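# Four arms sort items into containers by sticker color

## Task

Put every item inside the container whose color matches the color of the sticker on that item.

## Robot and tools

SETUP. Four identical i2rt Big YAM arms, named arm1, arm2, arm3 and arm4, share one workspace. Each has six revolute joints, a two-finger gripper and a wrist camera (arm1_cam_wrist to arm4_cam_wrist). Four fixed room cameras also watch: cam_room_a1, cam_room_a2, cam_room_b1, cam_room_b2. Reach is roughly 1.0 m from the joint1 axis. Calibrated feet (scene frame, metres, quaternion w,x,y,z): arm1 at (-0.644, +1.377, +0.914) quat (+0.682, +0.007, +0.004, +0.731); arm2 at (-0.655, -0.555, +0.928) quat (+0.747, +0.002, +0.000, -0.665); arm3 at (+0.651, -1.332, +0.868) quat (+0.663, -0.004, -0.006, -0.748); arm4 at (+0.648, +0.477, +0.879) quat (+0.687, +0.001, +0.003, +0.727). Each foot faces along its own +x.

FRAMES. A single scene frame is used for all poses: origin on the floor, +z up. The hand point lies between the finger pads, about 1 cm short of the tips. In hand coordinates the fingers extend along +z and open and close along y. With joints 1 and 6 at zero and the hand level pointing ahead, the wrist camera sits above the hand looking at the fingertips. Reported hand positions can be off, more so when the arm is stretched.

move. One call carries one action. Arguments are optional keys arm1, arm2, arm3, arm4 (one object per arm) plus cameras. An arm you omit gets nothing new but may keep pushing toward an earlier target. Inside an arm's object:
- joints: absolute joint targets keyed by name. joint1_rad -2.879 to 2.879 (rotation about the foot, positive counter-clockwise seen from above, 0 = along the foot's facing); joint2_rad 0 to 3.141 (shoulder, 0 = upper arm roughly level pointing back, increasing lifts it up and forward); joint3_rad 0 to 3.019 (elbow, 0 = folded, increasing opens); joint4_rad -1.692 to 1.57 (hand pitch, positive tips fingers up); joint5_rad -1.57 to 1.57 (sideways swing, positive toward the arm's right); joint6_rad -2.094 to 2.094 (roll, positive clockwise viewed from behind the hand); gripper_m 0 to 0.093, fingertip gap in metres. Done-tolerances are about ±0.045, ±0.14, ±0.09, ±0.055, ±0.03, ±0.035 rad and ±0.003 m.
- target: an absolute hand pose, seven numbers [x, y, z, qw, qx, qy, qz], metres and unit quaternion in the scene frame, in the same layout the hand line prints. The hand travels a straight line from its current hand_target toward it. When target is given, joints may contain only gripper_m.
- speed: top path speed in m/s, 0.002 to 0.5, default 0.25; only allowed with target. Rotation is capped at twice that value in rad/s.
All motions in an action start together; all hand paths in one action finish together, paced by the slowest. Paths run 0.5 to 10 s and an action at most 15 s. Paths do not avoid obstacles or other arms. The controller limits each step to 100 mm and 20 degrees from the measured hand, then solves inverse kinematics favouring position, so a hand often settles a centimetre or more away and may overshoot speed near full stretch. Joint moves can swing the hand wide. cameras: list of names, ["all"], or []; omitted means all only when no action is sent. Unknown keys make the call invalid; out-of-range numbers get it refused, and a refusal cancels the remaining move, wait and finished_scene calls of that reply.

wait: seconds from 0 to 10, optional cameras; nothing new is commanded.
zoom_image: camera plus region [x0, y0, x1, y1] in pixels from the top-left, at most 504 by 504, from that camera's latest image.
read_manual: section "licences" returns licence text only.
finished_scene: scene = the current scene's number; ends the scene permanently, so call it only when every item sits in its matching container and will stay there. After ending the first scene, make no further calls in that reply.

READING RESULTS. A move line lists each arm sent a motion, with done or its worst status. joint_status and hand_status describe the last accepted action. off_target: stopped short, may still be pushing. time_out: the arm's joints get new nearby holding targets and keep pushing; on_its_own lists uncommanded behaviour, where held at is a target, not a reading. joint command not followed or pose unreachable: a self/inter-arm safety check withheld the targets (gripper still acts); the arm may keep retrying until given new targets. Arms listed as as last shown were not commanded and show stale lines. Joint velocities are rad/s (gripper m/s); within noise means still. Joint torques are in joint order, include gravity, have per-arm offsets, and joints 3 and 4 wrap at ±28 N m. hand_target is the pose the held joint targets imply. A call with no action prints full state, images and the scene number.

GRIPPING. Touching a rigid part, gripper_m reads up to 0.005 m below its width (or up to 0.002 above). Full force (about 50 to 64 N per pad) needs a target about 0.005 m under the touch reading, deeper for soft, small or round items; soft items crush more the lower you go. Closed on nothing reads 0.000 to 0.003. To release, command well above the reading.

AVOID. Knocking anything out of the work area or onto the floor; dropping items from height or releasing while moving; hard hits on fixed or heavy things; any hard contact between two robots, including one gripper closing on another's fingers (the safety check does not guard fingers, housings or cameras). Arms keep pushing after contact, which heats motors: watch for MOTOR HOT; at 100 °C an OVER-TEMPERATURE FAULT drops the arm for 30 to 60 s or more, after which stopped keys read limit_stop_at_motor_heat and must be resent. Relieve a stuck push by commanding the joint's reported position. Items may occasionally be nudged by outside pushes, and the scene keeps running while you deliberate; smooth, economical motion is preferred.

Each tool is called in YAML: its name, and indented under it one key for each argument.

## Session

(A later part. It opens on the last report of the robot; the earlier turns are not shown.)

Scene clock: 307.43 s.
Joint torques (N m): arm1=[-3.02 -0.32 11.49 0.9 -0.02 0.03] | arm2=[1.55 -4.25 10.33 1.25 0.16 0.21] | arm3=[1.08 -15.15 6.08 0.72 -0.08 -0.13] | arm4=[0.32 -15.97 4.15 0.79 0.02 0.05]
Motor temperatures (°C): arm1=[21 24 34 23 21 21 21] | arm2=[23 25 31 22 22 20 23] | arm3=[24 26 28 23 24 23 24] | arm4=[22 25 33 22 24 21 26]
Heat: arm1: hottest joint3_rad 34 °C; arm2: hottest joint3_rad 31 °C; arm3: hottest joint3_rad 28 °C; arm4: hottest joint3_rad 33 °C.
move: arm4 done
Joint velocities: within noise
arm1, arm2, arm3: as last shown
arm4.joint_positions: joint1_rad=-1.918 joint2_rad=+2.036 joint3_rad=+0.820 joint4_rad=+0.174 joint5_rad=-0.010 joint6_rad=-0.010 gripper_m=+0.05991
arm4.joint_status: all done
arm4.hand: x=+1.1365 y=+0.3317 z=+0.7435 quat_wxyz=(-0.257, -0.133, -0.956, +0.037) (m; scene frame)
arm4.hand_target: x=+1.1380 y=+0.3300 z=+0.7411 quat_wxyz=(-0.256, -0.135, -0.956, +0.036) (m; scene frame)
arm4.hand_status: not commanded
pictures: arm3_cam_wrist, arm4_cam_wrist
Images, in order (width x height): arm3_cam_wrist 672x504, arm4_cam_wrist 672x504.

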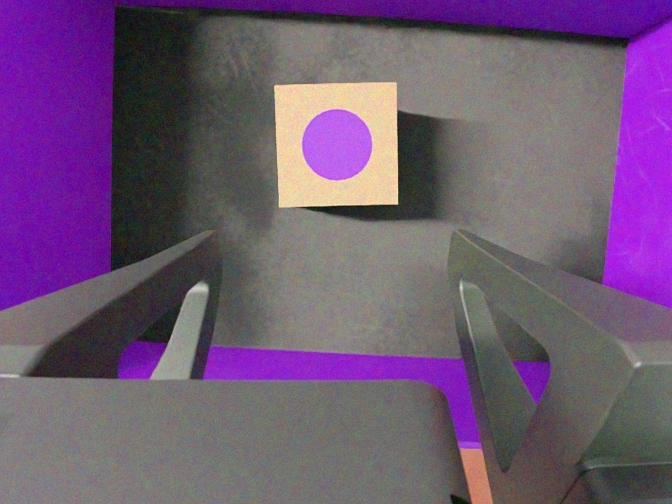

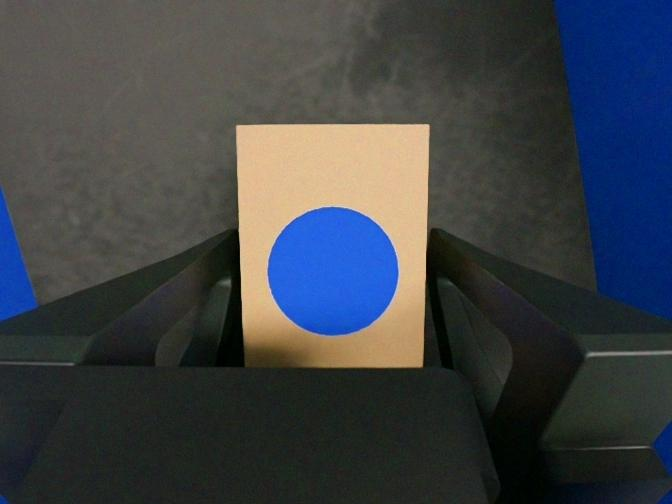

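move:
  arm4: {"joints": {"gripper_m": 0.067}}

move:
  arm4: {"target": [1.09, 0.342, 0.86, 0.2563, 0.1345, 0.9566, -0.0360], "speed": 0.15}
  cameras: ["arm4_cam_wrist", "cam_room_a2", "cam_room_a1"]

Scene clock: 310.40 s.
Joint torques (N m): arm1=[-2.55 -0.79 11.56 0.83 -0.1 0.04] | arm2=[1.49 -4.13 10.35 1.22 0.15 0.21] | arm3=[1.2 -15.15 6.06 0.72 -0.08 -0.12] | arm4=[0.15 -15.91 4.16 0.84 0.04 0.06]
Motor temperatures (°C): arm1=[21 24 34 23 21 21 21] | arm2=[23 25 31 22 22 20 23] | arm3=[24 26 28 23 24 23 24] | arm4=[22 24 32 22 24 21 26]
Heat: arm1: hottest joint3_rad 34 °C; arm2: hottest joint3_rad 31 °C; arm3: hottest joint3_rad 28 °C; arm4: hottest joint3_rad 32 °C.
move: arm4 done
Joint velocities: within noise
arm1, arm2, arm3: as last shown
arm4.joint_positions: joint1_rad=-1.918 joint2_rad=+2.036 joint3_rad=+0.820 joint4_rad=+0.174 joint5_rad=-0.010 joint6_rad=-0.010 gripper_m=+0.06689
arm4.joint_status: all done
arm4.hand: x=+1.1365 y=+0.3317 z=+0.7435 quat_wxyz=(-0.257, -0.133, -0.956, +0.037) (m; scene frame)
arm4.hand_target: x=+1.1380 y=+0.3300 z=+0.7411 quat_wxyz=(-0.256, -0.135, -0.956, +0.036) (m; scene frame)
arm4.hand_status: not commanded
pictures: none

Scene clock: 311.90 s.
Joint torques (N m): arm1=[-2.49 -0.38 11.54 0.94 -0.06 -0.03] | arm2=[1.61 -4.31 10.35 1.22 0.15 0.22] | arm3=[0.91 -15.27 6.06 0.76 -0.08 -0.13] | arm4=[0.44 -12.57 5.59 0.46 -0.05 -0.04]
Motor temperatures (°C): arm1=[21 24 34 23 21 21 21] | arm2=[23 25 31 22 22 20 23] | arm3=[24 26 28 23 24 23 24] | arm4=[22 24 32 22 24 21 26]
Heat: arm1: hottest joint3_rad 34 °C; arm2: hottest joint3_rad 31 °C; arm3: hottest joint3_rad 28 °C; arm4: hottest joint3_rad 32 °C.
move: arm4 done
Joint velocities: within noise
arm1, arm2, arm3: as last shown
arm4.joint_positions: joint1_rad=-1.921 joint2_rad=+1.631 joint3_rad=+0.692 joint4_rad=-0.096 joint5_rad=-0.011 joint6_rad=-0.010 gripper_m=+0.06689
arm4.joint_status: not commanded
arm4.hand: x=+1.0931 y=+0.3440 z=+0.8604 quat_wxyz=(-0.261, -0.135, -0.955, +0.037) (m; scene frame)
arm4.hand_target: x=+1.0900 y=+0.3420 z=+0.8600 quat_wxyz=(-0.256, -0.135, -0.956, +0.036) (m; scene frame)
arm4.hand_status: done (0.004 m and 0.5 deg from the pose sent, 0.126 m and 0.2 deg at the start)
pictures: arm4_cam_wrist, cam_room_a1, cam_room_a2
Images, in order (width x height): arm4_cam_wrist 672x504, cam_room_a1 672x504, cam_room_a2 672x504.

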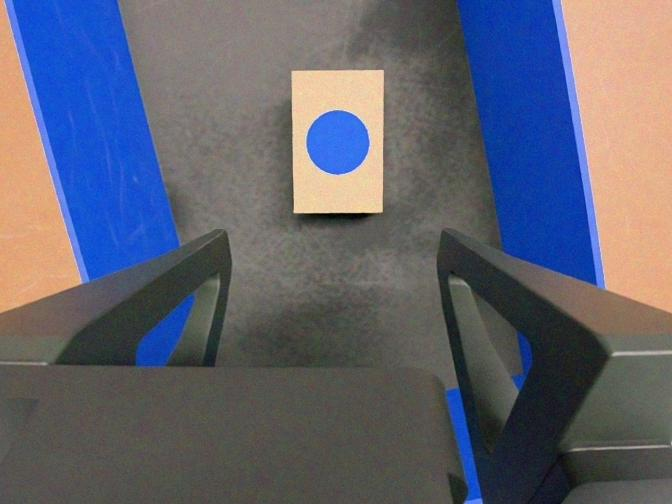

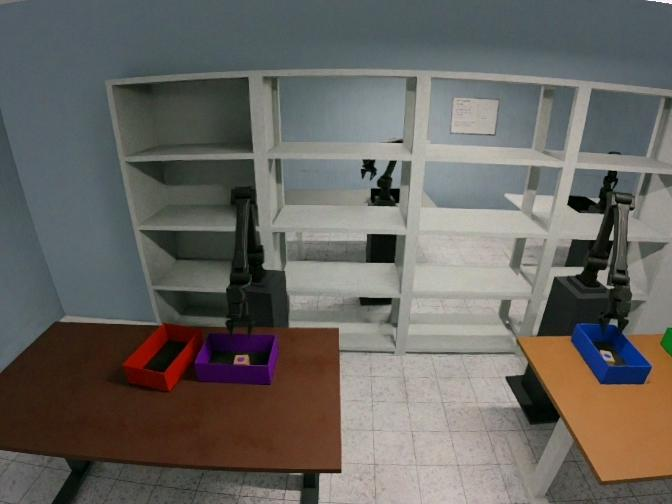

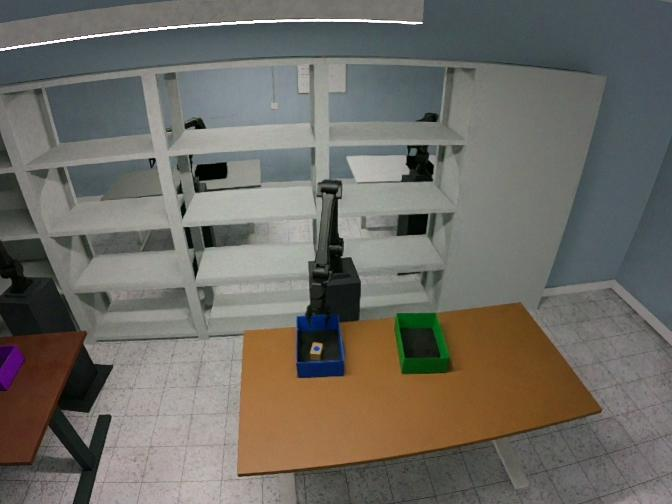

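Both items are in their boxes.

finished_scene:
  scene: 2

The scene is finished: the task was done.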